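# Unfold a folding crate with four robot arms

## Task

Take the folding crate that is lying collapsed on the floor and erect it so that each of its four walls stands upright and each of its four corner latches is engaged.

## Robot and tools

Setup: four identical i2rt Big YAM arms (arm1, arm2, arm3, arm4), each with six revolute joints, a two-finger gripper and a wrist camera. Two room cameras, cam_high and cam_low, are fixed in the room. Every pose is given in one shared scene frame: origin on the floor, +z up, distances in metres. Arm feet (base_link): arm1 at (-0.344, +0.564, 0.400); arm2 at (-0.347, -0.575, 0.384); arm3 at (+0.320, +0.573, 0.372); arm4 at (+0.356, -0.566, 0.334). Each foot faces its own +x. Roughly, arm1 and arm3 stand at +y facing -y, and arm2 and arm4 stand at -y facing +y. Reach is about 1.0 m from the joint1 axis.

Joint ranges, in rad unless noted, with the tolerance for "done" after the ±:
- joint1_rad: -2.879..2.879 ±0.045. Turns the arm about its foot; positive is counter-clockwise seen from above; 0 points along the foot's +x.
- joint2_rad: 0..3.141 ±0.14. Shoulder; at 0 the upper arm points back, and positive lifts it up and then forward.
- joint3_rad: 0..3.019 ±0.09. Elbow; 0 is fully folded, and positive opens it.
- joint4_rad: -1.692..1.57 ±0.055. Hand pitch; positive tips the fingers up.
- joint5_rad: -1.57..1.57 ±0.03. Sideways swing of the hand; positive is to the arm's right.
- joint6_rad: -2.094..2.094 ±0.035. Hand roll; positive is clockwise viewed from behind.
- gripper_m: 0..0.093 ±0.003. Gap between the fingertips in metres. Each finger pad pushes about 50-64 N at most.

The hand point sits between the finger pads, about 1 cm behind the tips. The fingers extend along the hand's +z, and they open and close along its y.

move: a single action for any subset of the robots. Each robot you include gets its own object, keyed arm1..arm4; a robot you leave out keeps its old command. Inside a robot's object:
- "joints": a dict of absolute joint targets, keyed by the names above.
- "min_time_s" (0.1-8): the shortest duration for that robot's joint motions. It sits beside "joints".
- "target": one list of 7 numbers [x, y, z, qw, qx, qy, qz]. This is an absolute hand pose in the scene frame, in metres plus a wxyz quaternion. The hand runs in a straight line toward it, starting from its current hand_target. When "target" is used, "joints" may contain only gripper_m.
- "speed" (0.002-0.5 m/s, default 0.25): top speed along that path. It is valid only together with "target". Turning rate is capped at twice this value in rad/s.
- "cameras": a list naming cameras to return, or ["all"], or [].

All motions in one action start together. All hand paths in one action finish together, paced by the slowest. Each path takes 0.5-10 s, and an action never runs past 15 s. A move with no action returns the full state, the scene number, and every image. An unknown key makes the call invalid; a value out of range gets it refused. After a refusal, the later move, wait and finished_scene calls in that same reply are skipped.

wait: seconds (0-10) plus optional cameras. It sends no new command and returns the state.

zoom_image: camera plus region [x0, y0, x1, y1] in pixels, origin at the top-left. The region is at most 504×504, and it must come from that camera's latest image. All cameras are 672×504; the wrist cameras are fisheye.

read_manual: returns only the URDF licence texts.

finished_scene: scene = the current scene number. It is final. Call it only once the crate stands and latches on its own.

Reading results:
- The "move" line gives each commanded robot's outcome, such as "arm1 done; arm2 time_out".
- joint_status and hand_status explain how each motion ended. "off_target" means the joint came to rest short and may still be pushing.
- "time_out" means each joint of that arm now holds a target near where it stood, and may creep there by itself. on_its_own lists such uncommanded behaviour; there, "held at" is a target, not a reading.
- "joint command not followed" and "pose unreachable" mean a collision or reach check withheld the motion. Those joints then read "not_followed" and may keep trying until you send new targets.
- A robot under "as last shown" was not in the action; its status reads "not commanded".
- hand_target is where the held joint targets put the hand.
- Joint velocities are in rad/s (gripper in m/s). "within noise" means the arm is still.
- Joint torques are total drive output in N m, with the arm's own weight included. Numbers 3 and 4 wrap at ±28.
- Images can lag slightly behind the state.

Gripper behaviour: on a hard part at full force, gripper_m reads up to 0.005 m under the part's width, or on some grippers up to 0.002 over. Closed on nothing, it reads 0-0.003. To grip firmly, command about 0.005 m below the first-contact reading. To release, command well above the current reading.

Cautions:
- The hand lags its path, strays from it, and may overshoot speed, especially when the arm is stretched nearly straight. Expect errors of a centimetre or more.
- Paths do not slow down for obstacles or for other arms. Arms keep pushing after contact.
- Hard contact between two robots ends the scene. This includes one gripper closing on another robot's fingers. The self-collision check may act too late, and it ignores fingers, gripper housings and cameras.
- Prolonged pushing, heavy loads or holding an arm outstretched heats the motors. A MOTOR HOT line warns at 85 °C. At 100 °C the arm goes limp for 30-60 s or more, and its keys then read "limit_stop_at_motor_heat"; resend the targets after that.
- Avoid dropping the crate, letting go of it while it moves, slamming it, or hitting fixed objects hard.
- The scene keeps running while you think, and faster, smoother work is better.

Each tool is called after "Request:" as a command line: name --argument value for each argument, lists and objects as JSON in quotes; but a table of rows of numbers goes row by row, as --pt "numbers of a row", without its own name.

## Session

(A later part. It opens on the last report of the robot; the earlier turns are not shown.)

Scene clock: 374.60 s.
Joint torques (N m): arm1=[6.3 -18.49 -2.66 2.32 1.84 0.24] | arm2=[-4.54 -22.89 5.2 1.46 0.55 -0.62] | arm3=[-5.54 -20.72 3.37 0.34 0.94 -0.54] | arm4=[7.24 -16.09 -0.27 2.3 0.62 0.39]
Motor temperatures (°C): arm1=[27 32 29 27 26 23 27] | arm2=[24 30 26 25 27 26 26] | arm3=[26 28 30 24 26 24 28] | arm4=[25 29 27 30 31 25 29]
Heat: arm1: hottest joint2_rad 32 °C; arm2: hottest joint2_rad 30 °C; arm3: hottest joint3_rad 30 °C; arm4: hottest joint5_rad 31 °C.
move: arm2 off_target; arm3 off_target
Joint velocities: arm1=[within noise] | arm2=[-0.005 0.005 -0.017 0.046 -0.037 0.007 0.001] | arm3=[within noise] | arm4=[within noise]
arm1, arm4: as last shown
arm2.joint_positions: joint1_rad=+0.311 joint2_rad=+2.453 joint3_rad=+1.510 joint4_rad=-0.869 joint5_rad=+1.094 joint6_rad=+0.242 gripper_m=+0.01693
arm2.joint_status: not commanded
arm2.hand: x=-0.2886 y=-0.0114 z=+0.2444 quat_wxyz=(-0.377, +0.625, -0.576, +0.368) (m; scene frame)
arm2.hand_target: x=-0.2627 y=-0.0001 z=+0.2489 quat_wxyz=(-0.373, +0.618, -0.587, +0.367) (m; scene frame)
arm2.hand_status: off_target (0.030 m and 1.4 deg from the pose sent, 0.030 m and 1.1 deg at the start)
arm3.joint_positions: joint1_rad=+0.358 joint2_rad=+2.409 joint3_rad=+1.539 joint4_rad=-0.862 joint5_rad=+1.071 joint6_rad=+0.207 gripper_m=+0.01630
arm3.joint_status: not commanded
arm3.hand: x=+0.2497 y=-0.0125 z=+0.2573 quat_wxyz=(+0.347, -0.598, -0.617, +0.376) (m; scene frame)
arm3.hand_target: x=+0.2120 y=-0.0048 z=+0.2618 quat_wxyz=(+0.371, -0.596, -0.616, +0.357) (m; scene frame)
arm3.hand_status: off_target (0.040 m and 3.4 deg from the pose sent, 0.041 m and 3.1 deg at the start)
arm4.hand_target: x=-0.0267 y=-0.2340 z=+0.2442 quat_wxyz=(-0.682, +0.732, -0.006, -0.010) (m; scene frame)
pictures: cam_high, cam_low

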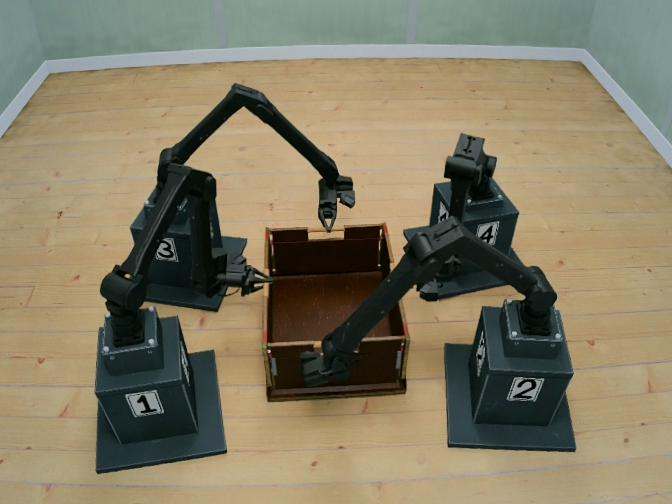

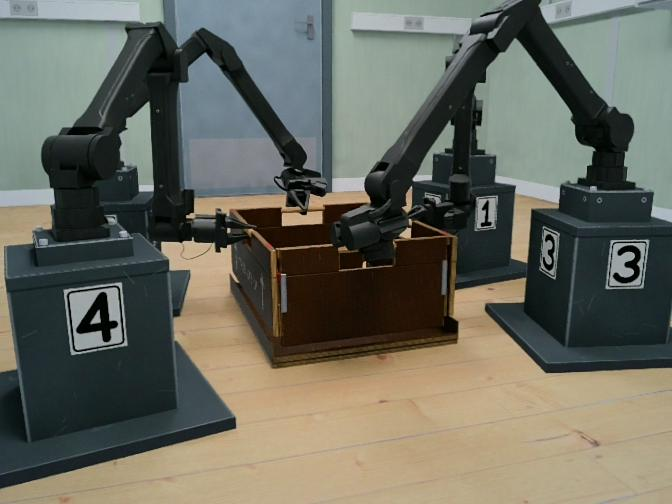

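Request:
move --arm1 '{"target": [-0.006, 0.202, 0.242, 0.003, -0.0154, 0.757, -0.6535], "speed": 0.1}' --arm4 '{"target": [-0.024, -0.214, 0.243, -0.680, 0.733, -0.0046, -0.0083], "speed": 0.1}' --arm2 '{"target": [-0.295, 0.001, 0.248, -0.3732, 0.6194, -0.5862, 0.3662], "speed": 0.1}' --arm3 '{"target": [0.240, -0.006, 0.262, -0.3705, 0.5955, 0.6168, -0.3578], "speed": 0.1}' --cameras '[]'

Request:
move --arm2 '{"joints": {"gripper_m": 0.045}}' --arm3 '{"joints": {"gripper_m": 0.045}}' --cameras '["arm2_cam_wrist", "arm3_cam_wrist", "cam_high", "cam_low"]'

Request:
zoom_image --camera "cam_high" --region '[250, 215, 420, 405]'

Scene clock: 385.90 s.
Joint torques (N m): arm1=[2.43 -18.78 -0.95 2.17 0.15 0.09] | arm2=[0.44 -21.83 6.89 -0.31 0.32 0.09] | arm3=[-1.79 -19.37 5.23 -2.43 0.98 0.12] | arm4=[3.84 -15.91 1.03 1.96 -0.14 0.25]
Motor temperatures (°C): arm1=[27 32 29 27 26 23 27] | arm2=[24 31 26 25 27 26 26] | arm3=[26 29 30 24 26 24 28] | arm4=[25 29 27 30 30 25 29]
Heat: arm1: hottest joint2_rad 32 °C; arm2: hottest joint2_rad 31 °C; arm3: hottest joint3_rad 30 °C; arm4: hottest joint4_rad 30 °C.
move: arm1 off_target; arm2 off_target; arm3 off_target; arm4 off_target
Joint velocities: within noise
arm1.joint_positions: joint1_rad=+0.841 joint2_rad=+2.613 joint3_rad=+0.862 joint4_rad=+1.463 joint5_rad=+1.014 joint6_rad=-1.324 gripper_m=+0.01696
arm1.joint_status: not commanded
arm1.hand: x=-0.0166 y=+0.1910 z=+0.2402 quat_wxyz=(+0.004, -0.001, -0.756, +0.654) (m; scene frame)
arm1.hand_target: x=-0.0062 y=+0.2022 z=+0.2419 quat_wxyz=(-0.003, +0.016, -0.757, +0.654) (m; scene frame)
arm1.hand_status: off_target (0.015 m and 2.1 deg from the pose sent, 0.016 m and 2.5 deg at the start)
arm2.joint_positions: joint1_rad=+0.311 joint2_rad=+2.464 joint3_rad=+1.536 joint4_rad=-0.929 joint5_rad=+1.085 joint6_rad=+0.286 gripper_m=+0.01693
arm2.joint_status: not commanded
arm2.hand: x=-0.2893 y=-0.0118 z=+0.2447 quat_wxyz=(-0.370, +0.620, -0.583, +0.373) (m; scene frame)
arm2.hand_target: x=-0.2953 y=+0.0017 z=+0.2476 quat_wxyz=(-0.375, +0.618, -0.588, +0.363) (m; scene frame)
arm2.hand_status: off_target (0.014 m and 0.9 deg from the pose sent, 0.014 m and 1.4 deg at the start)
arm3.joint_positions: joint1_rad=+0.358 joint2_rad=+2.410 joint3_rad=+1.549 joint4_rad=-0.885 joint5_rad=+1.063 joint6_rad=+0.230 gripper_m=+0.01630
arm3.joint_status: not commanded
arm3.hand: x=+0.2503 y=-0.0123 z=+0.2580 quat_wxyz=(+0.347, -0.604, -0.613, +0.373) (m; scene frame)
arm3.hand_target: x=+0.2401 y=-0.0064 z=+0.2620 quat_wxyz=(+0.369, -0.595, -0.617, +0.359) (m; scene frame)
arm3.hand_status: off_target (0.013 m and 3.4 deg from the pose sent, 0.013 m and 3.4 deg at the start)
arm4.joint_positions: joint1_rad=+0.896 joint2_rad=+2.457 joint3_rad=+0.852 joint4_rad=+1.423 joint5_rad=+1.129 joint6_rad=-1.401 gripper_m=+0.01701
arm4.joint_status: not commanded
arm4.hand: x=-0.0119 y=-0.2042 z=+0.2434 quat_wxyz=(-0.679, +0.734, -0.014, +0.009) (m; scene frame)
arm4.hand_target: x=-0.0202 y=-0.2155 z=+0.2424 quat_wxyz=(-0.680, +0.734, -0.005, -0.004) (m; scene frame)
arm4.hand_status: off_target (0.016 m and 2.2 deg from the pose sent, 0.015 m and 3.0 deg at the start)
pictures: none
No camera images: "cameras" was empty.

Scene clock: 386.53 s.
Joint torques (N m): arm1=[2.55 -18.55 -0.88 1.95 0.19 0.04] | arm2=[0.62 -21.77 6.31 -0.38 0.44 0.09] | arm3=[-1.49 -19.78 5.03 -0.5 0.86 0.11] | arm4=[3.9 -15.85 1.03 1.96 -0.14 0.25]
Motor temperatures (°C): arm1=[27 32 29 27 26 23 27] | arm2=[24 31 26 25 27 26 26] | arm3=[26 29 30 24 26 24 28] | arm4=[25 29 27 30 30 25 29]
Heat: arm1: hottest joint2_rad 32 °C; arm2: hottest joint2_rad 31 °C; arm3: hottest joint3_rad 30 °C; arm4: hottest joint4_rad 30 °C.
move: arm2 done; arm3 done
Joint velocities: arm1=[within noise] | arm2=[within noise] | arm3=[-0.054 -0.015 0.007 0.012 -0.007 -0.022 0.001] | arm4=[within noise]
arm1, arm4: as last shown
arm2.joint_positions: joint1_rad=+0.307 joint2_rad=+2.464 joint3_rad=+1.545 joint4_rad=-0.929 joint5_rad=+1.082 joint6_rad=+0.277 gripper_m=+0.04482
arm2.joint_status: all done
arm2.hand: x=-0.2877 y=-0.0082 z=+0.2460 quat_wxyz=(-0.369, +0.620, -0.584, +0.372) (m; scene frame)
arm2.hand_target: x=-0.2927 y=+0.0015 z=+0.2476 quat_wxyz=(-0.372, +0.620, -0.586, +0.365) (m; scene frame)
arm2.hand_status: not commanded
arm3.joint_positions: joint1_rad=+0.344 joint2_rad=+2.409 joint3_rad=+1.549 joint4_rad=-0.932 joint5_rad=+1.066 joint6_rad=+0.220 gripper_m=+0.04482
arm3.joint_status: all done
arm3.hand: x=+0.2411 y=-0.0045 z=+0.2608 quat_wxyz=(+0.367, -0.595, -0.619, +0.358) (m; scene frame)
arm3.hand_target: x=+0.2340 y=-0.0059 z=+0.2625 quat_wxyz=(+0.372, -0.596, -0.616, +0.356) (m; scene frame)
arm3.hand_status: not commanded
pictures: arm2_cam_wrist, arm3_cam_wrist, cam_high, cam_low

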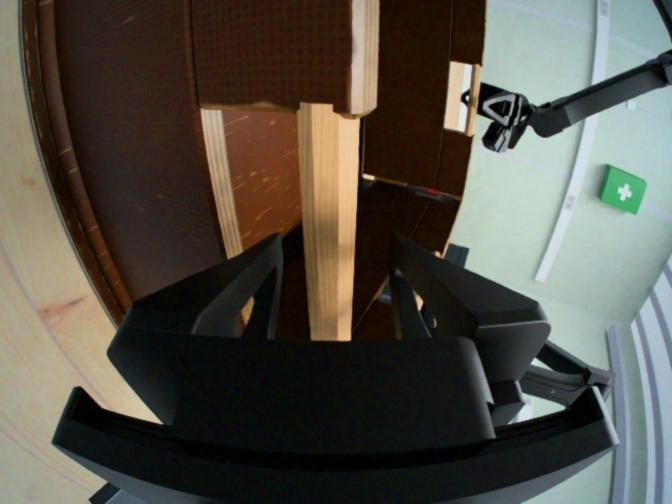

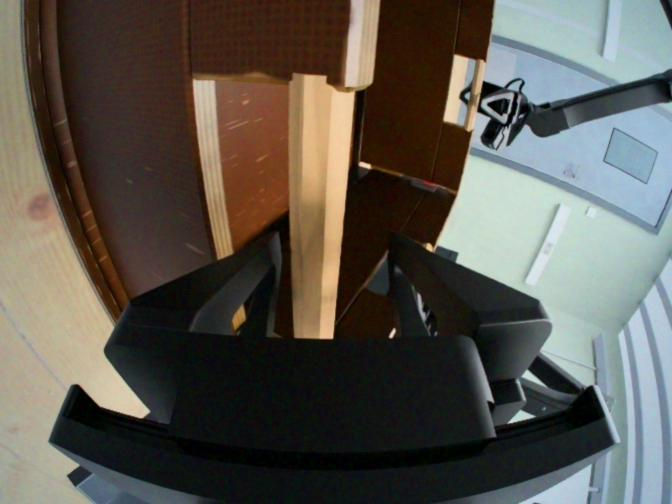

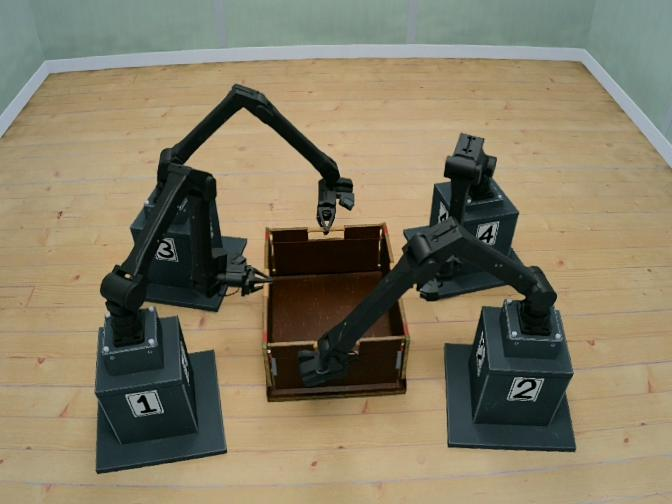

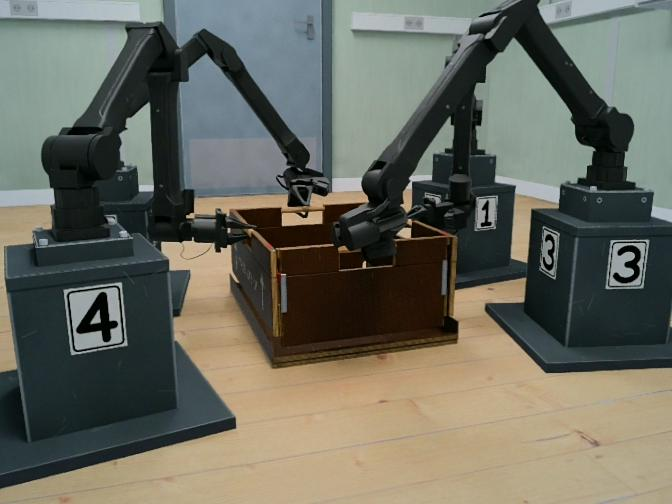

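Scaled by 2.653 from the camera's 672x504 image, which has a finer 960x720 frame.

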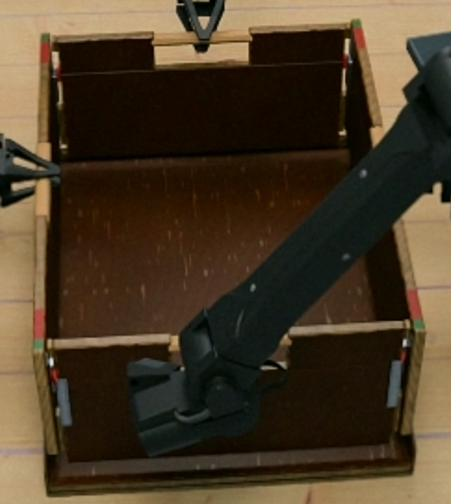

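Request:
move --arm2 '{"target": [-0.385, 0.0, 0.296, -0.3732, 0.6194, -0.5862, 0.3662], "speed": 0.12}' --arm3 '{"target": [0.325, -0.006, 0.312, -0.3705, 0.5955, 0.6168, -0.3578], "speed": 0.12}' --cameras '["arm2_cam_wrist", "arm3_cam_wrist", "cam_high", "cam_low"]'

Request:
zoom_image --camera "arm2_cam_wrist" --region '[160, 0, 500, 340]'

Request:
zoom_image --camera "cam_high" --region '[250, 215, 420, 405]'

Scene clock: 391.07 s.
Joint torques (N m): arm1=[2.55 -18.73 -1.01 2.03 0.19 0.06] | arm2=[-0.15 -23.36 6.97 -0.92 0.38 0.14] | arm3=[-0.5 -20.07 7.31 -1.2 0.42 0.26] | arm4=[3.9 -15.85 1.02 1.96 -0.15 0.25]
Motor temperatures (°C): arm1=[27 32 28 27 26 23 27] | arm2=[24 31 26 25 27 26 26] | arm3=[26 29 30 24 26 24 28] | arm4=[25 29 27 30 30 25 29]
Heat: arm1: hottest joint2_rad 32 °C; arm2: hottest joint2_rad 31 °C; arm3: hottest joint3_rad 30 °C; arm4: hottest joint4_rad 30 °C.
move: arm2 off_target; arm3 off_target
Joint velocities: within noise
arm1, arm4: as last shown
arm2.joint_positions: joint1_rad=+0.461 joint2_rad=+2.464 joint3_rad=+1.676 joint4_rad=-1.320 joint5_rad=+1.028 joint6_rad=+0.556 gripper_m=+0.04489
arm2.joint_status: not commanded
arm2.hand: x=-0.3790 y=-0.0110 z=+0.2877 quat_wxyz=(-0.369, +0.623, -0.577, +0.378) (m; scene frame)
arm2.hand_target: x=-0.3836 y=+0.0004 z=+0.2963 quat_wxyz=(-0.374, +0.618, -0.586, +0.367) (m; scene frame)
arm2.hand_status: off_target (0.015 m and 1.9 deg from the pose sent, 0.110 m and 0.9 deg at the start)
arm3.joint_positions: joint1_rad=+0.480 joint2_rad=+2.398 joint3_rad=+1.641 joint4_rad=-1.307 joint5_rad=+1.028 joint6_rad=+0.483 gripper_m=+0.04491
arm3.joint_status: not commanded
arm3.hand: x=+0.3193 y=+0.0070 z=+0.3015 quat_wxyz=(+0.385, -0.584, -0.623, +0.351) (m; scene frame)
arm3.hand_target: x=+0.3259 y=-0.0061 z=+0.3121 quat_wxyz=(+0.371, -0.594, -0.618, +0.358) (m; scene frame)
arm3.hand_status: off_target (0.018 m and 2.4 deg from the pose sent, 0.098 m and 0.5 deg at the start)
pictures: arm2_cam_wrist, arm3_cam_wrist, cam_high, cam_low

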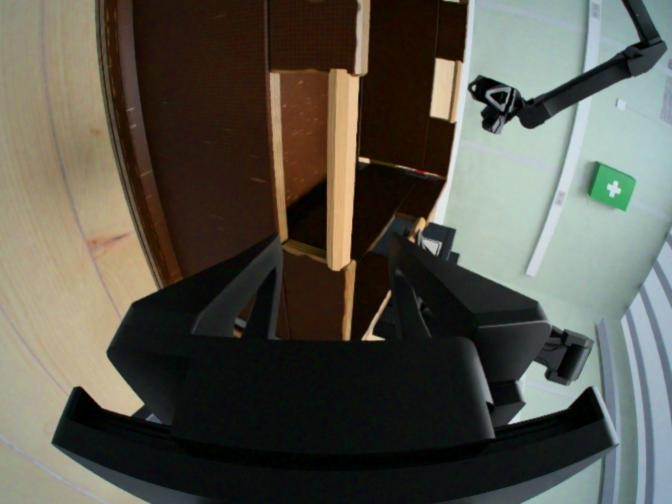

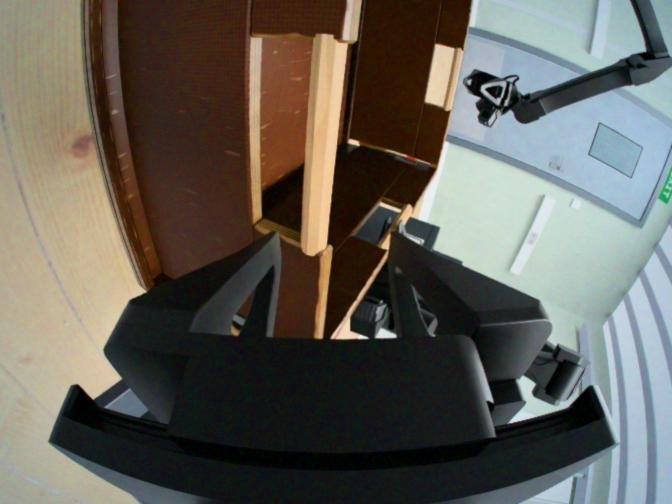

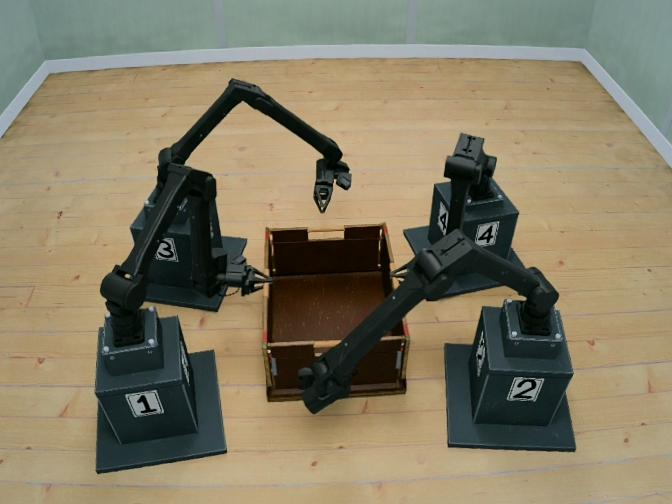

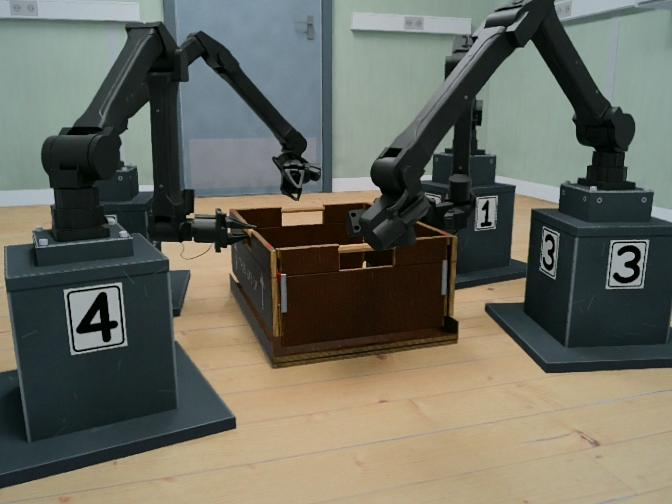

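Scaled by 1.482 from the camera's 672x504 image, which has a finer 960x720 frame.

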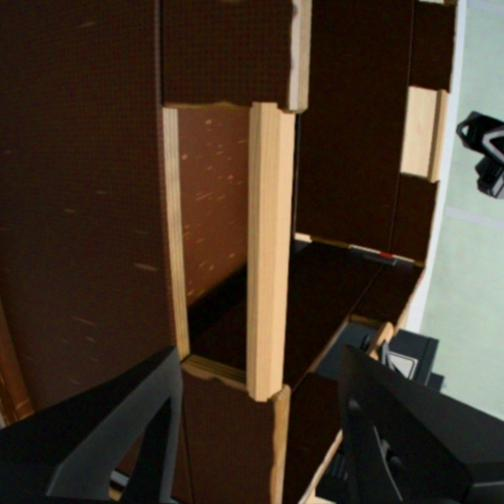

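Scaled by 2.653 from the camera's 672x504 image, which has a finer 960x720 frame.

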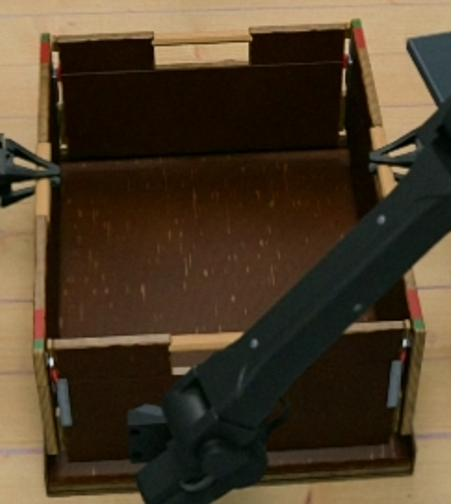

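Request:
move --arm1 '{"joints": {"gripper_m": 0.045}}' --arm4 '{"joints": {"gripper_m": 0.045}}' --cameras '["cam_high", "arm1_cam_wrist", "arm4_cam_wrist"]'

Scene clock: 398.97 s.
Joint torques (N m): arm1=[-0.09 -18.73 -0.94 1.81 0.21 0.05] | arm2=[0.03 -23.41 6.97 -0.87 0.38 0.17] | arm3=[-0.26 -20.31 7.32 -1.1 0.44 0.26] | arm4=[1.73 -15.56 1.21 1.96 -0.06 0.25]
Motor temperatures (°C): arm1=[27 33 28 27 25 23 27] | arm2=[24 31 26 25 27 26 26] | arm3=[26 30 30 24 26 23 28] | arm4=[25 29 27 30 29 25 29]
Heat: arm1: hottest joint2_rad 33 °C; arm2: hottest joint2_rad 31 °C; arm3: hottest joint2_rad 30 °C; arm4: hottest joint4_rad 30 °C.
move: arm1 done; arm4 done
Joint velocities: within noise
arm1.joint_positions: joint1_rad=+0.878 joint2_rad=+2.613 joint3_rad=+0.848 joint4_rad=+1.463 joint5_rad=+1.013 joint6_rad=-1.324 gripper_m=+0.04494
arm1.joint_status: all done
arm1.hand: x=-0.0080 y=+0.2062 z=+0.2388 quat_wxyz=(-0.004, +0.017, -0.759, +0.651) (m; scene frame)
arm1.hand_target: x=-0.0071 y=+0.2075 z=+0.2408 quat_wxyz=(-0.002, +0.022, -0.759, +0.651) (m; scene frame)
arm1.hand_status: not commanded
arm2.joint_positions: joint1_rad=+0.460 joint2_rad=+2.464 joint3_rad=+1.676 joint4_rad=-1.320 joint5_rad=+1.028 joint6_rad=+0.556 gripper_m=+0.04489
arm2.joint_status: not commanded
arm2.hand: x=-0.3781 y=-0.0109 z=+0.2877 quat_wxyz=(-0.368, +0.623, -0.577, +0.378) (m; scene frame)
arm2.hand_target: x=-0.3827 y=+0.0004 z=+0.2963 quat_wxyz=(-0.373, +0.618, -0.587, +0.367) (m; scene frame)
arm2.hand_status: not commanded
arm3.joint_positions: joint1_rad=+0.479 joint2_rad=+2.398 joint3_rad=+1.641 joint4_rad=-1.307 joint5_rad=+1.028 joint6_rad=+0.484 gripper_m=+0.04491
arm3.joint_status: not commanded
arm3.hand: x=+0.3184 y=+0.0070 z=+0.3015 quat_wxyz=(+0.385, -0.585, -0.622, +0.351) (m; scene frame)
arm3.hand_target: x=+0.3250 y=-0.0061 z=+0.3121 quat_wxyz=(+0.371, -0.595, -0.617, +0.358) (m; scene frame)
arm3.hand_status: not commanded
arm4.joint_positions: joint1_rad=+0.929 joint2_rad=+2.457 joint3_rad=+0.845 joint4_rad=+1.423 joint5_rad=+1.122 joint6_rad=-1.401 gripper_m=+0.04493
arm4.joint_status: all done
arm4.hand: x=-0.0219 y=-0.2176 z=+0.2422 quat_wxyz=(-0.678, +0.735, +0.003, -0.002) (m; scene frame)
arm4.hand_target: x=-0.0216 y=-0.2186 z=+0.2417 quat_wxyz=(-0.679, +0.735, +0.001, -0.007) (m; scene frame)
arm4.hand_status: not commanded
pictures: arm1_cam_wrist, arm4_cam_wrist, cam_high

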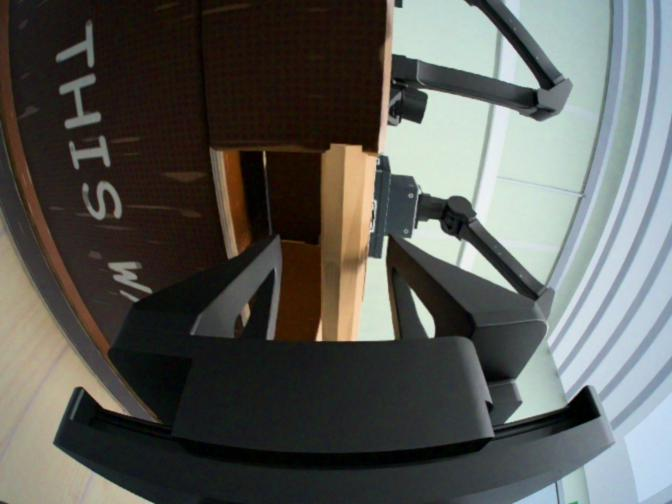

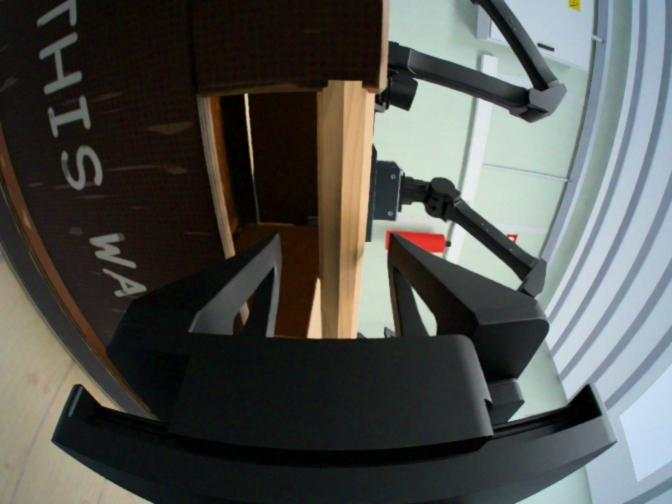

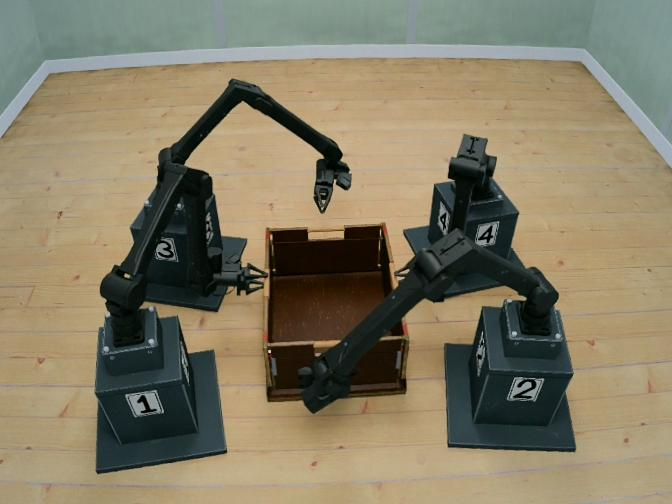

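Request:
move --arm1 '{"target": [-0.0071, 0.3075, 0.2562, -0.002, 0.022, -0.759, 0.651], "speed": 0.2}' --arm4 '{"target": [-0.0216, -0.3186, 0.2562, -0.679, 0.735, 0.001, -0.007], "speed": 0.2}' --cameras '["all"]'

Scene clock: 402.43 s.
Joint torques (N m): arm1=[0.38 -17.67 -1.88 1.46 0.51 0.26] | arm2=[-0.03 -23.47 6.98 -0.87 0.38 0.17] | arm3=[-0.03 -19.96 7.31 -1.06 0.46 0.22] | arm4=[1.79 -15.33 0.23 0.73 0.18 0.43]
Motor temperatures (°C): arm1=[27 32 28 27 25 23 27] | arm2=[24 31 26 25 27 26 26] | arm3=[26 30 31 24 26 23 28] | arm4=[25 29 27 30 29 25 29]
Heat: arm1: hottest joint2_rad 32 °C; arm2: hottest joint2_rad 31 °C; arm3: hottest joint3_rad 31 °C; arm4: hottest joint4_rad 30 °C.
move: arm1 done; arm4 done
Joint velocities: within noise
arm1.joint_positions: joint1_rad=+1.133 joint2_rad=+2.545 joint3_rad=+0.736 joint4_rad=+1.318 joint5_rad=+1.246 joint6_rad=-1.121 gripper_m=+0.04497
arm1.joint_status: not commanded
arm1.hand: x=-0.0017 y=+0.3037 z=+0.2540 quat_wxyz=(-0.003, +0.023, -0.756, +0.654) (m; scene frame)
arm1.hand_target: x=-0.0026 y=+0.3051 z=+0.2578 quat_wxyz=(-0.006, +0.019, -0.757, +0.654) (m; scene frame)
arm1.hand_status: done (0.007 m and 0.5 deg from the pose sent, 0.103 m and 0.6 deg at the start)
arm2, arm3: as last shown
arm4.joint_positions: joint1_rad=+1.169 joint2_rad=+2.391 joint3_rad=+0.739 joint4_rad=+1.315 joint5_rad=+1.347 joint6_rad=-1.245 gripper_m=+0.04495
arm4.joint_status: not commanded
arm4.hand: x=-0.0240 y=-0.3183 z=+0.2556 quat_wxyz=(-0.681, +0.733, +0.007, -0.005) (m; scene frame)
arm4.hand_target: x=-0.0218 y=-0.3186 z=+0.2569 quat_wxyz=(-0.680, +0.733, +0.003, -0.007) (m; scene frame)
arm4.hand_status: done (0.002 m and 0.8 deg from the pose sent, 0.102 m and 0.6 deg at the start)
pictures: arm1_cam_wrist, arm2_cam_wrist, arm3_cam_wrist, arm4_cam_wrist, cam_high, cam_low

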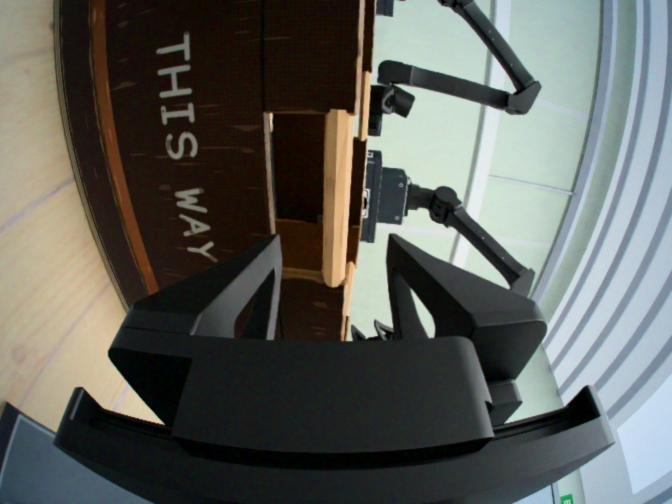

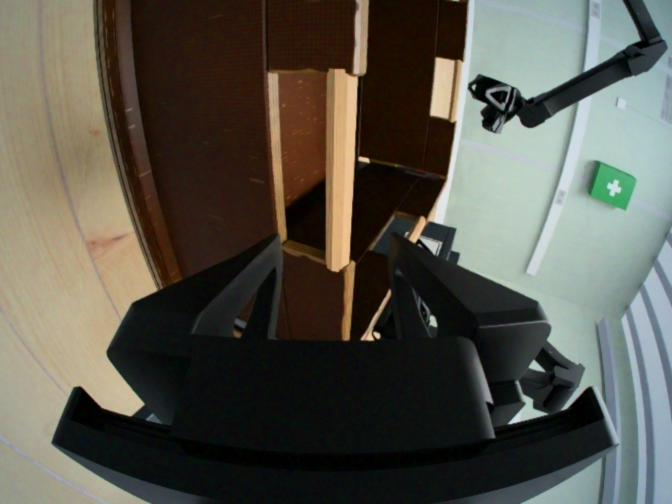

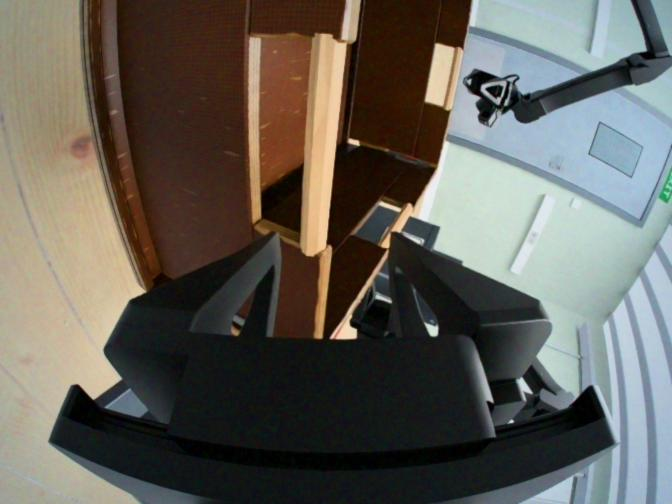

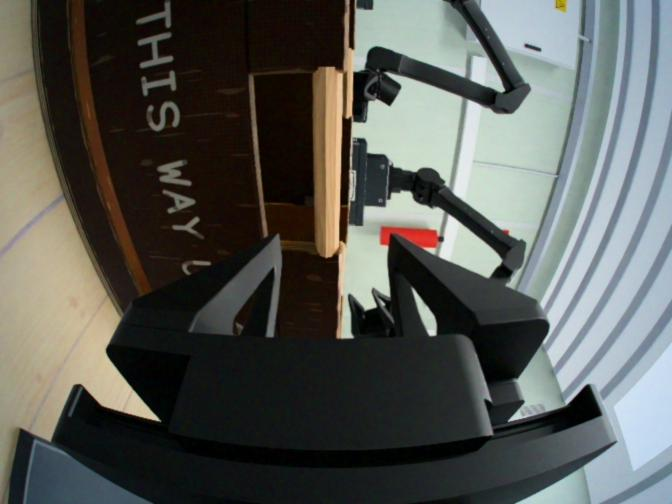

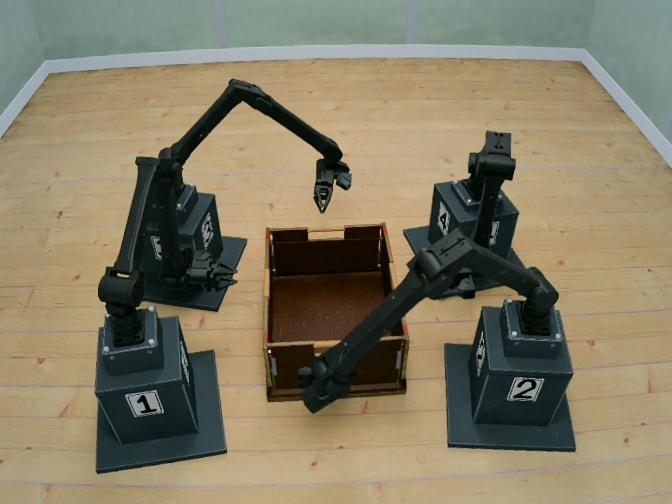

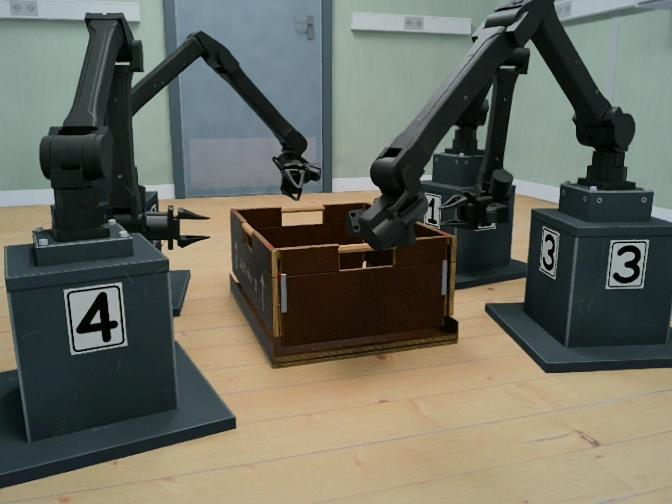

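Request:
zoom_image --camera "cam_high" --region '[240, 200, 440, 420]'

Request:
zoom_image --camera "cam_low" --region '[210, 190, 480, 380]'

Scaled by 2.291 from the camera's 672x504 image, which has a finer 960x720 frame.

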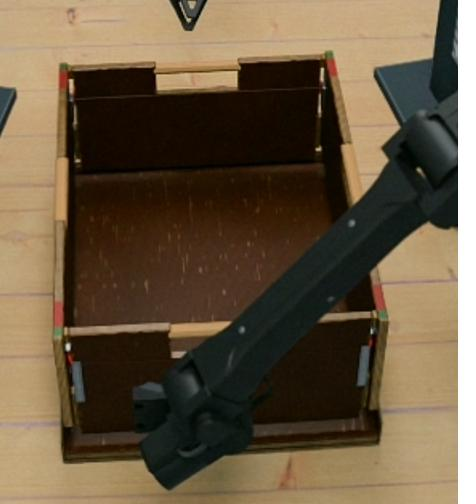

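Scaled by 1.867 from the camera's 672x504 image, which has a finer 960x720 frame.

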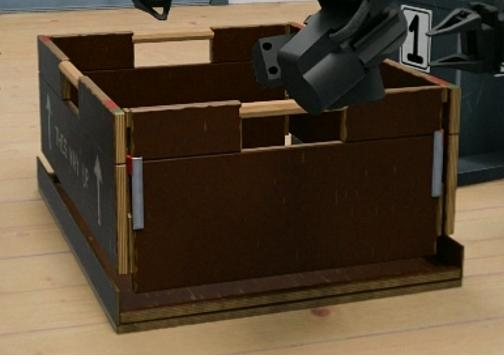

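Request:
zoom_image --camera "cam_high" --region '[255, 320, 305, 400]'

Request:
zoom_image --camera "cam_high" --region '[380, 310, 420, 400]'

Request:
zoom_image --camera "cam_high" --region '[258, 220, 298, 280]'

Request:
zoom_image --camera "cam_high" --region '[365, 215, 405, 275]'

Scaled by 6.300 from the camera's 672x504 image, which has a finer 960x720 frame.

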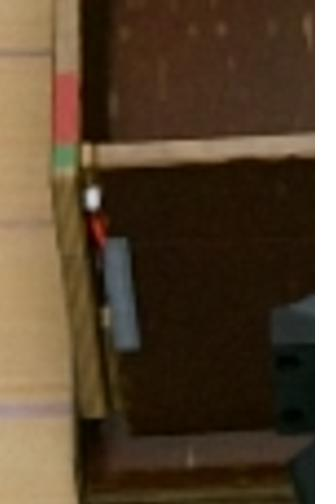

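Scaled by 5.600 from the camera's 672x504 image, which has a finer 960x720 frame.

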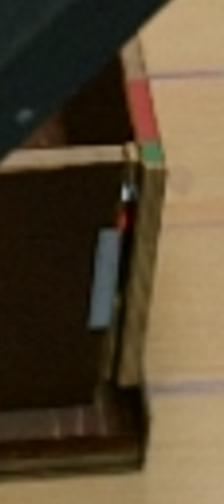

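Scaled by 8.400 from the camera's 672x504 image, which has a finer 960x720 frame.

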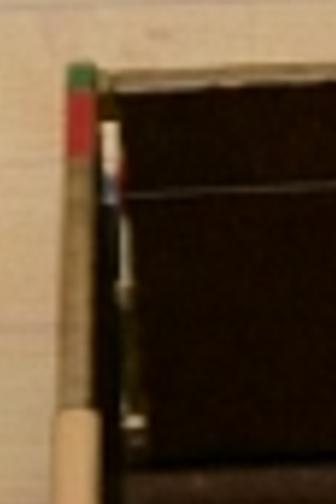

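Scaled by 8.400 from the camera's 672x504 image, which has a finer 960x720 frame.

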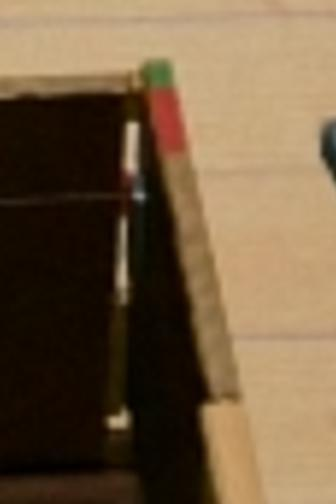

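Request:
move --arm2 '{"target": [-0.29, -0.125, 0.34, 0.0, 0.7071, -0.7071, 0.0], "speed": 0.35}' --arm3 '{"target": [0.25, 0.115, 0.34, 0.0, 0.7071, 0.7071, 0.0], "speed": 0.35}' --cameras '["arm2_cam_wrist", "arm3_cam_wrist"]'

Scene clock: 424.20 s.
Joint torques (N m): arm1=[0.26 -18.02 -1.83 1.42 0.51 0.3] | arm2=[-0.26 -18.43 5.19 0.27 -0.1 -0.1] | arm3=[-0.85 -15.21 4.21 0.59 0.01 -0.06] | arm4=[1.73 -15.5 0.23 0.83 0.17 0.42]
Motor temperatures (°C): arm1=[27 33 28 27 24 23 26] | arm2=[24 31 27 25 27 26 25] | arm3=[26 30 31 24 26 23 28] | arm4=[24 29 26 30 28 25 28]
Heat: arm1: hottest joint2_rad 33 °C; arm2: hottest joint2_rad 31 °C; arm3: hottest joint3_rad 31 °C; arm4: hottest joint4_rad 30 °C.
move: arm2 off_target; arm3 done
Joint velocities: within noise
arm1.joint_positions: joint1_rad=+1.133 joint2_rad=+2.545 joint3_rad=+0.736 joint4_rad=+1.318 joint5_rad=+1.246 joint6_rad=-1.120 gripper_m=+0.04497
arm1.joint_status: not commanded
arm1.hand: x=-0.0017 y=+0.3037 z=+0.2540 quat_wxyz=(-0.003, +0.022, -0.756, +0.654) (m; scene frame)
arm1.hand_target: x=-0.0026 y=+0.3051 z=+0.2578 quat_wxyz=(-0.006, +0.018, -0.757, +0.654) (m; scene frame)
arm1.hand_status: not commanded
arm2.joint_positions: joint1_rad=+0.020 joint2_rad=+1.861 joint3_rad=+1.033 joint4_rad=-0.774 joint5_rad=+0.004 joint6_rad=-0.108 gripper_m=+0.04490
arm2.joint_status: not commanded
arm2.hand: x=-0.2936 y=-0.1323 z=+0.3289 quat_wxyz=(+0.011, +0.704, -0.710, +0.011) (m; scene frame)
arm2.hand_target: x=-0.2943 y=-0.1265 z=+0.3407 quat_wxyz=(+0.001, +0.708, -0.706, +0.002) (m; scene frame)
arm2.hand_status: off_target (0.014 m and 1.8 deg from the pose sent, 0.153 m and 63.9 deg at the start)
arm3.joint_positions: joint1_rad=+0.074 joint2_rad=+1.843 joint3_rad=+1.088 joint4_rad=-0.825 joint5_rad=+0.009 joint6_rad=-0.132 gripper_m=+0.04491
arm3.joint_status: not commanded
arm3.hand: x=+0.2527 y=+0.1133 z=+0.3387 quat_wxyz=(+0.005, -0.710, -0.704, -0.002) (m; scene frame)
arm3.hand_target: x=+0.2519 y=+0.1170 z=+0.3407 quat_wxyz=(+0.003, -0.708, -0.706, -0.001) (m; scene frame)
arm3.hand_status: done (0.003 m and 0.8 deg from the pose sent, 0.134 m and 62.9 deg at the start)
arm4.joint_positions: joint1_rad=+1.162 joint2_rad=+2.389 joint3_rad=+0.739 joint4_rad=+1.315 joint5_rad=+1.347 joint6_rad=-1.243 gripper_m=+0.04495
arm4.joint_status: not commanded
arm4.hand: x=-0.0224 y=-0.3153 z=+0.2562 quat_wxyz=(-0.681, +0.732, +0.004, -0.003) (m; scene frame)
arm4.hand_target: x=-0.0202 y=-0.3156 z=+0.2575 quat_wxyz=(-0.680, +0.733, -0.001, -0.005) (m; scene frame)
arm4.hand_status: not commanded
pictures: arm2_cam_wrist, arm3_cam_wrist

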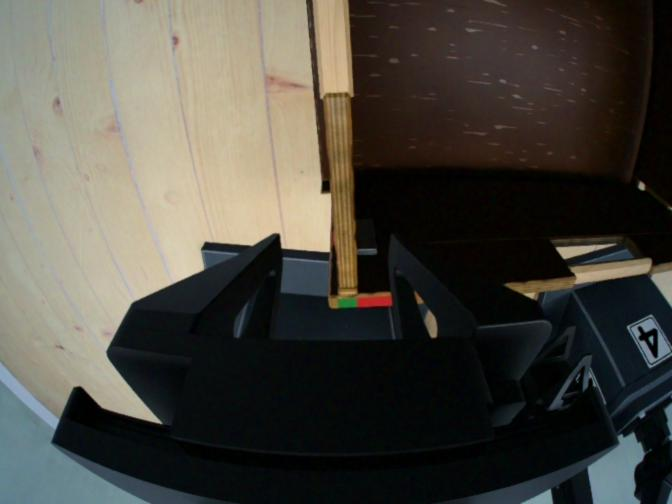

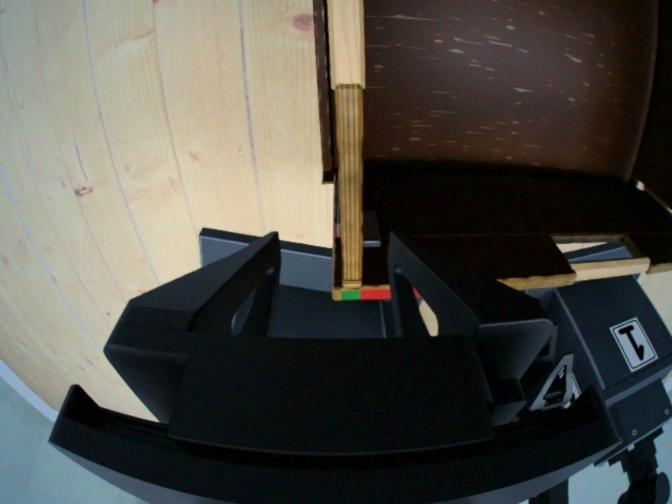

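Request:
zoom_image --camera "arm2_cam_wrist" --region '[290, 160, 440, 320]'

Request:
zoom_image --camera "arm3_cam_wrist" --region '[290, 150, 440, 310]'

Scaled by 3.150 from the camera's 672x504 image, which has a finer 960x720 frame.

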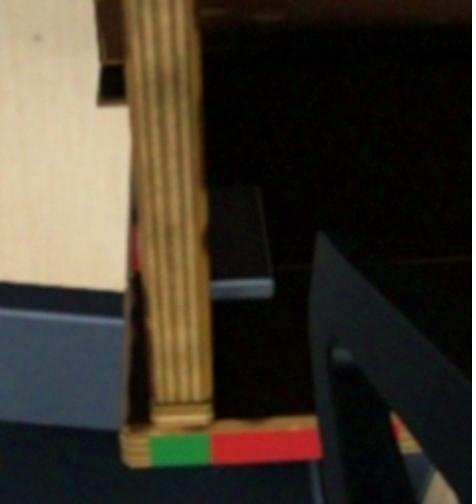

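Scaled by 3.150 from the camera's 672x504 image, which has a finer 960x720 frame.

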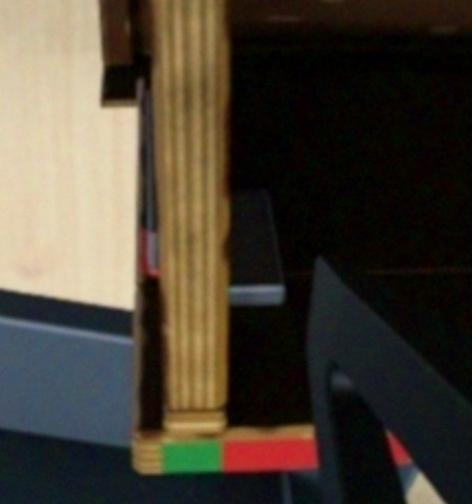

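Request:
move --arm2 '{"target": [-0.385, -0.115, 0.31, 0.0, 0.7071, -0.7071, 0.0], "speed": 0.25}' --arm3 '{"target": [0.345, 0.105, 0.31, 0.0, 0.7071, 0.7071, 0.0], "speed": 0.25}' --arm1 '{"target": [-0.10, 0.33, 0.42, 0.0, 0.0, -0.95, 0.3], "speed": 0.35}' --arm4 '{"target": [0.08, -0.34, 0.42, -0.3, 0.95, 0.0, 0.0], "speed": 0.35}' --cameras '["arm2_cam_wrist", "arm3_cam_wrist"]'

Scene clock: 442.97 s.
Joint torques (N m): arm1=[-0.32 -7.53 9.01 0.64 0.33 0.31] | arm2=[0.26 -15.68 6.2 0.75 -0.01 0.06] | arm3=[0.09 -12.86 4.9 0.99 0.06 0.16] | arm4=[1.14 -5.66 12.44 0.14 0.08 0.37]
Motor temperatures (°C): arm1=[27 33 28 27 24 23 26] | arm2=[24 30 26 25 27 26 25] | arm3=[26 29 30 24 26 23 27] | arm4=[24 29 26 30 28 25 28]
Heat: arm1: hottest joint2_rad 33 °C; arm2: hottest joint2_rad 30 °C; arm3: hottest joint3_rad 30 °C; arm4: hottest joint4_rad 30 °C.
move: arm1 off_target; arm2 off_target; arm3 off_target; arm4 off_target
Joint velocities: within noise
arm1.joint_positions: joint1_rad=+0.886 joint2_rad=+1.307 joint3_rad=+0.445 joint4_rad=-0.416 joint5_rad=+0.516 joint6_rad=-0.610 gripper_m=+0.04497
arm1.joint_status: not commanded
arm1.hand: x=-0.1203 y=+0.3436 z=+0.4079 quat_wxyz=(+0.016, +0.016, -0.956, +0.291) (m; scene frame)
arm1.hand_target: x=-0.1059 y=+0.3328 z=+0.4187 quat_wxyz=(+0.004, +0.001, -0.955, +0.297) (m; scene frame)
arm1.hand_status: off_target (0.027 m and 2.9 deg from the pose sent, 0.195 m and 46.7 deg at the start)
arm2.joint_positions: joint1_rad=+0.213 joint2_rad=+1.903 joint3_rad=+1.028 joint4_rad=-0.719 joint5_rad=-0.004 joint6_rad=+0.067 gripper_m=+0.04490
arm2.joint_status: not commanded
arm2.hand: x=-0.3812 y=-0.1274 z=+0.3097 quat_wxyz=(+0.008, +0.711, -0.703, +0.007) (m; scene frame)
arm2.hand_target: x=-0.3839 y=-0.1162 z=+0.3098 quat_wxyz=(+0.002, +0.709, -0.705, -0.001) (m; scene frame)
arm2.hand_status: off_target (0.013 m and 1.4 deg from the pose sent, 0.095 m and 1.8 deg at the start)
arm3.joint_positions: joint1_rad=+0.258 joint2_rad=+1.871 joint3_rad=+1.081 joint4_rad=-0.761 joint5_rad=+0.006 joint6_rad=+0.036 gripper_m=+0.04491
arm3.joint_status: not commanded
arm3.hand: x=+0.3389 y=+0.1013 z=+0.3246 quat_wxyz=(-0.006, -0.705, -0.709, +0.008) (m; scene frame)
arm3.hand_target: x=+0.3434 y=+0.1050 z=+0.3110 quat_wxyz=(+0.000, -0.705, -0.709, +0.001) (m; scene frame)
arm3.hand_status: off_target (0.016 m and 1.2 deg from the pose sent, 0.097 m and 0.8 deg at the start)
arm4.joint_positions: joint1_rad=+0.945 joint2_rad=+1.229 joint3_rad=+0.607 joint4_rad=-0.689 joint5_rad=+0.547 joint6_rad=-0.524 gripper_m=+0.04495
arm4.joint_status: not commanded
arm4.hand: x=+0.0943 y=-0.3507 z=+0.4067 quat_wxyz=(-0.295, +0.955, +0.016, +0.010) (m; scene frame)
arm4.hand_target: x=+0.0807 y=-0.3424 z=+0.4185 quat_wxyz=(-0.298, +0.955, +0.000, -0.002) (m; scene frame)
arm4.hand_status: off_target (0.022 m and 2.3 deg from the pose sent, 0.195 m and 50.8 deg at the start)
pictures: arm2_cam_wrist, arm3_cam_wrist

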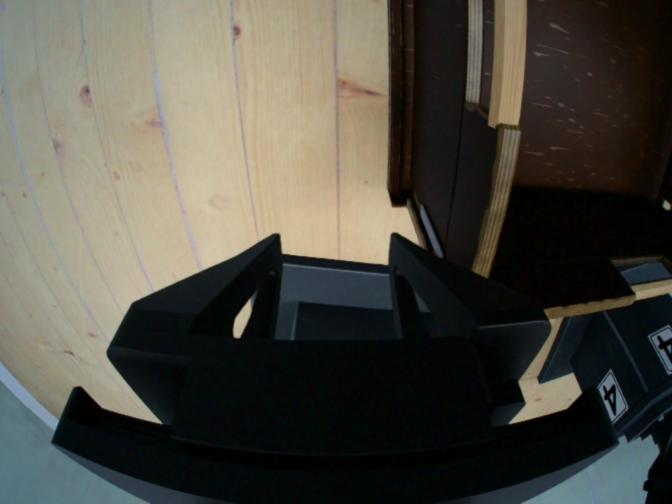

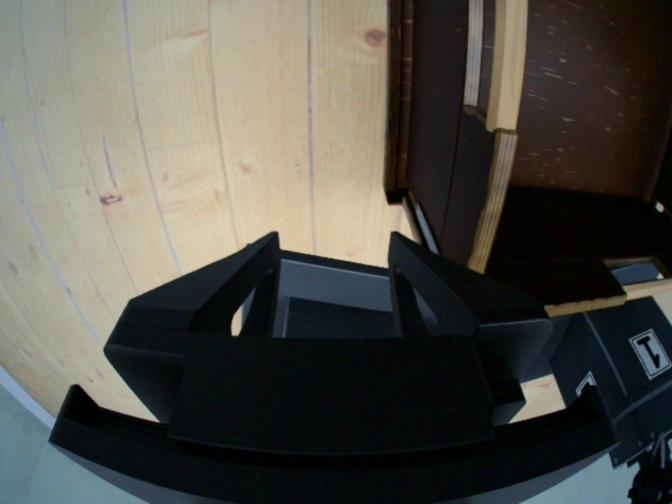

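Request:
move --arm2 '{"target": [-0.37, -0.32, 0.40, 0.0, 0.7071, -0.7071, 0.0], "speed": 0.3}' --arm3 '{"target": [0.34, 0.32, 0.40, 0.0, 0.7071, 0.7071, 0.0], "speed": 0.3}' --arm1 '{"target": [-0.285, 0.125, 0.345, 0.0, 0.7071, 0.7071, 0.0], "speed": 0.35}' --arm4 '{"target": [0.25, -0.125, 0.345, 0.0, 0.7071, -0.7071, 0.0], "speed": 0.35}' --cameras '["arm1_cam_wrist", "arm4_cam_wrist"]'

Scene clock: 448.50 s.
Joint torques (N m): arm1=[0.03 -15.79 8.44 0.12 0.1 0.28] | arm2=[0.67 -8.59 5.79 -0.03 0.13 0.07] | arm3=[0.56 -7.53 4.86 0.02 0.03 0.16] | arm4=[1.73 -12.04 11.4 -0.51 -0.15 0.31]
Motor temperatures (°C): arm1=[27 32 29 27 24 23 26] | arm2=[24 30 26 25 27 26 25] | arm3=[26 29 30 24 26 23 27] | arm4=[24 29 27 30 28 25 28]
Heat: arm1: hottest joint2_rad 32 °C; arm2: hottest joint2_rad 30 °C; arm3: hottest joint3_rad 30 °C; arm4: hottest joint4_rad 30 °C.
move: arm1 off_target; arm2 done; arm3 done; arm4 off_target
Joint velocities: within noise
arm1.joint_positions: joint1_rad=-0.047 joint2_rad=+1.829 joint3_rad=+0.957 joint4_rad=-0.724 joint5_rad=-0.023 joint6_rad=+0.121 gripper_m=+0.04498
arm1.joint_status: not commanded
arm1.hand: x=-0.2829 y=+0.1447 z=+0.3412 quat_wxyz=(+0.003, -0.701, -0.713, -0.012) (m; scene frame)
arm1.hand_target: x=-0.2816 y=+0.1274 z=+0.3452 quat_wxyz=(-0.004, -0.708, -0.706, -0.007) (m; scene frame)
arm1.hand_status: off_target (0.020 m and 1.7 deg from the pose sent, 0.281 m and 96.7 deg at the start)
arm2.joint_positions: joint1_rad=+0.213 joint2_rad=+1.262 joint3_rad=+0.541 joint4_rad=-0.860 joint5_rad=-0.004 joint6_rad=+0.082 gripper_m=+0.04490
arm2.joint_status: not commanded
arm2.hand: x=-0.3664 y=-0.3201 z=+0.3961 quat_wxyz=(+0.004, +0.705, -0.709, +0.003) (m; scene frame)
arm2.hand_target: x=-0.3682 y=-0.3190 z=+0.4009 quat_wxyz=(+0.000, +0.705, -0.709, -0.001) (m; scene frame)
arm2.hand_status: done (0.005 m and 0.6 deg from the pose sent, 0.213 m and 1.4 deg at the start)
arm3.joint_positions: joint1_rad=+0.287 joint2_rad=+1.222 joint3_rad=+0.571 joint4_rad=-0.908 joint5_rad=+0.006 joint6_rad=+0.072 gripper_m=+0.04491
arm3.joint_status: not commanded
arm3.hand: x=+0.3375 y=+0.3107 z=+0.4020 quat_wxyz=(-0.004, -0.707, -0.707, +0.006) (m; scene frame)
arm3.hand_target: x=+0.3406 y=+0.3192 z=+0.4007 quat_wxyz=(+0.000, -0.706, -0.708, +0.000) (m; scene frame)
arm3.hand_status: done (0.010 m and 0.8 deg from the pose sent, 0.231 m and 1.2 deg at the start)
arm4.joint_positions: joint1_rad=+0.033 joint2_rad=+1.709 joint3_rad=+1.029 joint4_rad=-0.904 joint5_rad=-0.015 joint6_rad=+0.217 gripper_m=+0.04495
arm4.joint_status: not commanded
arm4.hand: x=+0.2503 y=-0.1443 z=+0.3423 quat_wxyz=(+0.010, +0.715, -0.699, +0.002) (m; scene frame)
arm4.hand_target: x=+0.2464 y=-0.1293 z=+0.3455 quat_wxyz=(+0.008, +0.708, -0.706, -0.003) (m; scene frame)
arm4.hand_status: off_target (0.020 m and 1.8 deg from the pose sent, 0.281 m and 96.7 deg at the start)
pictures: arm1_cam_wrist, arm4_cam_wrist

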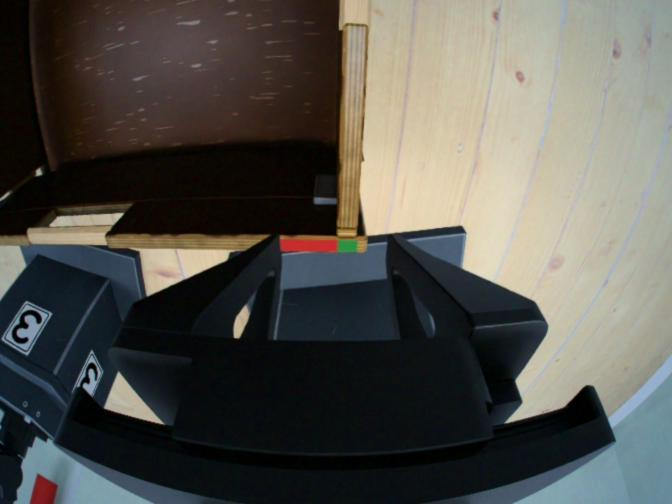

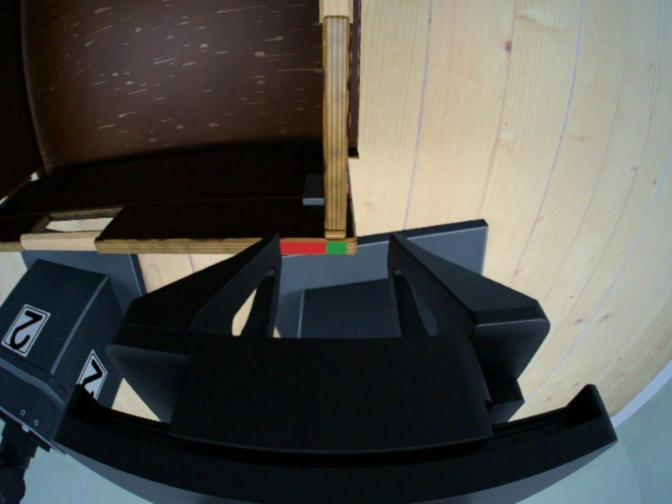

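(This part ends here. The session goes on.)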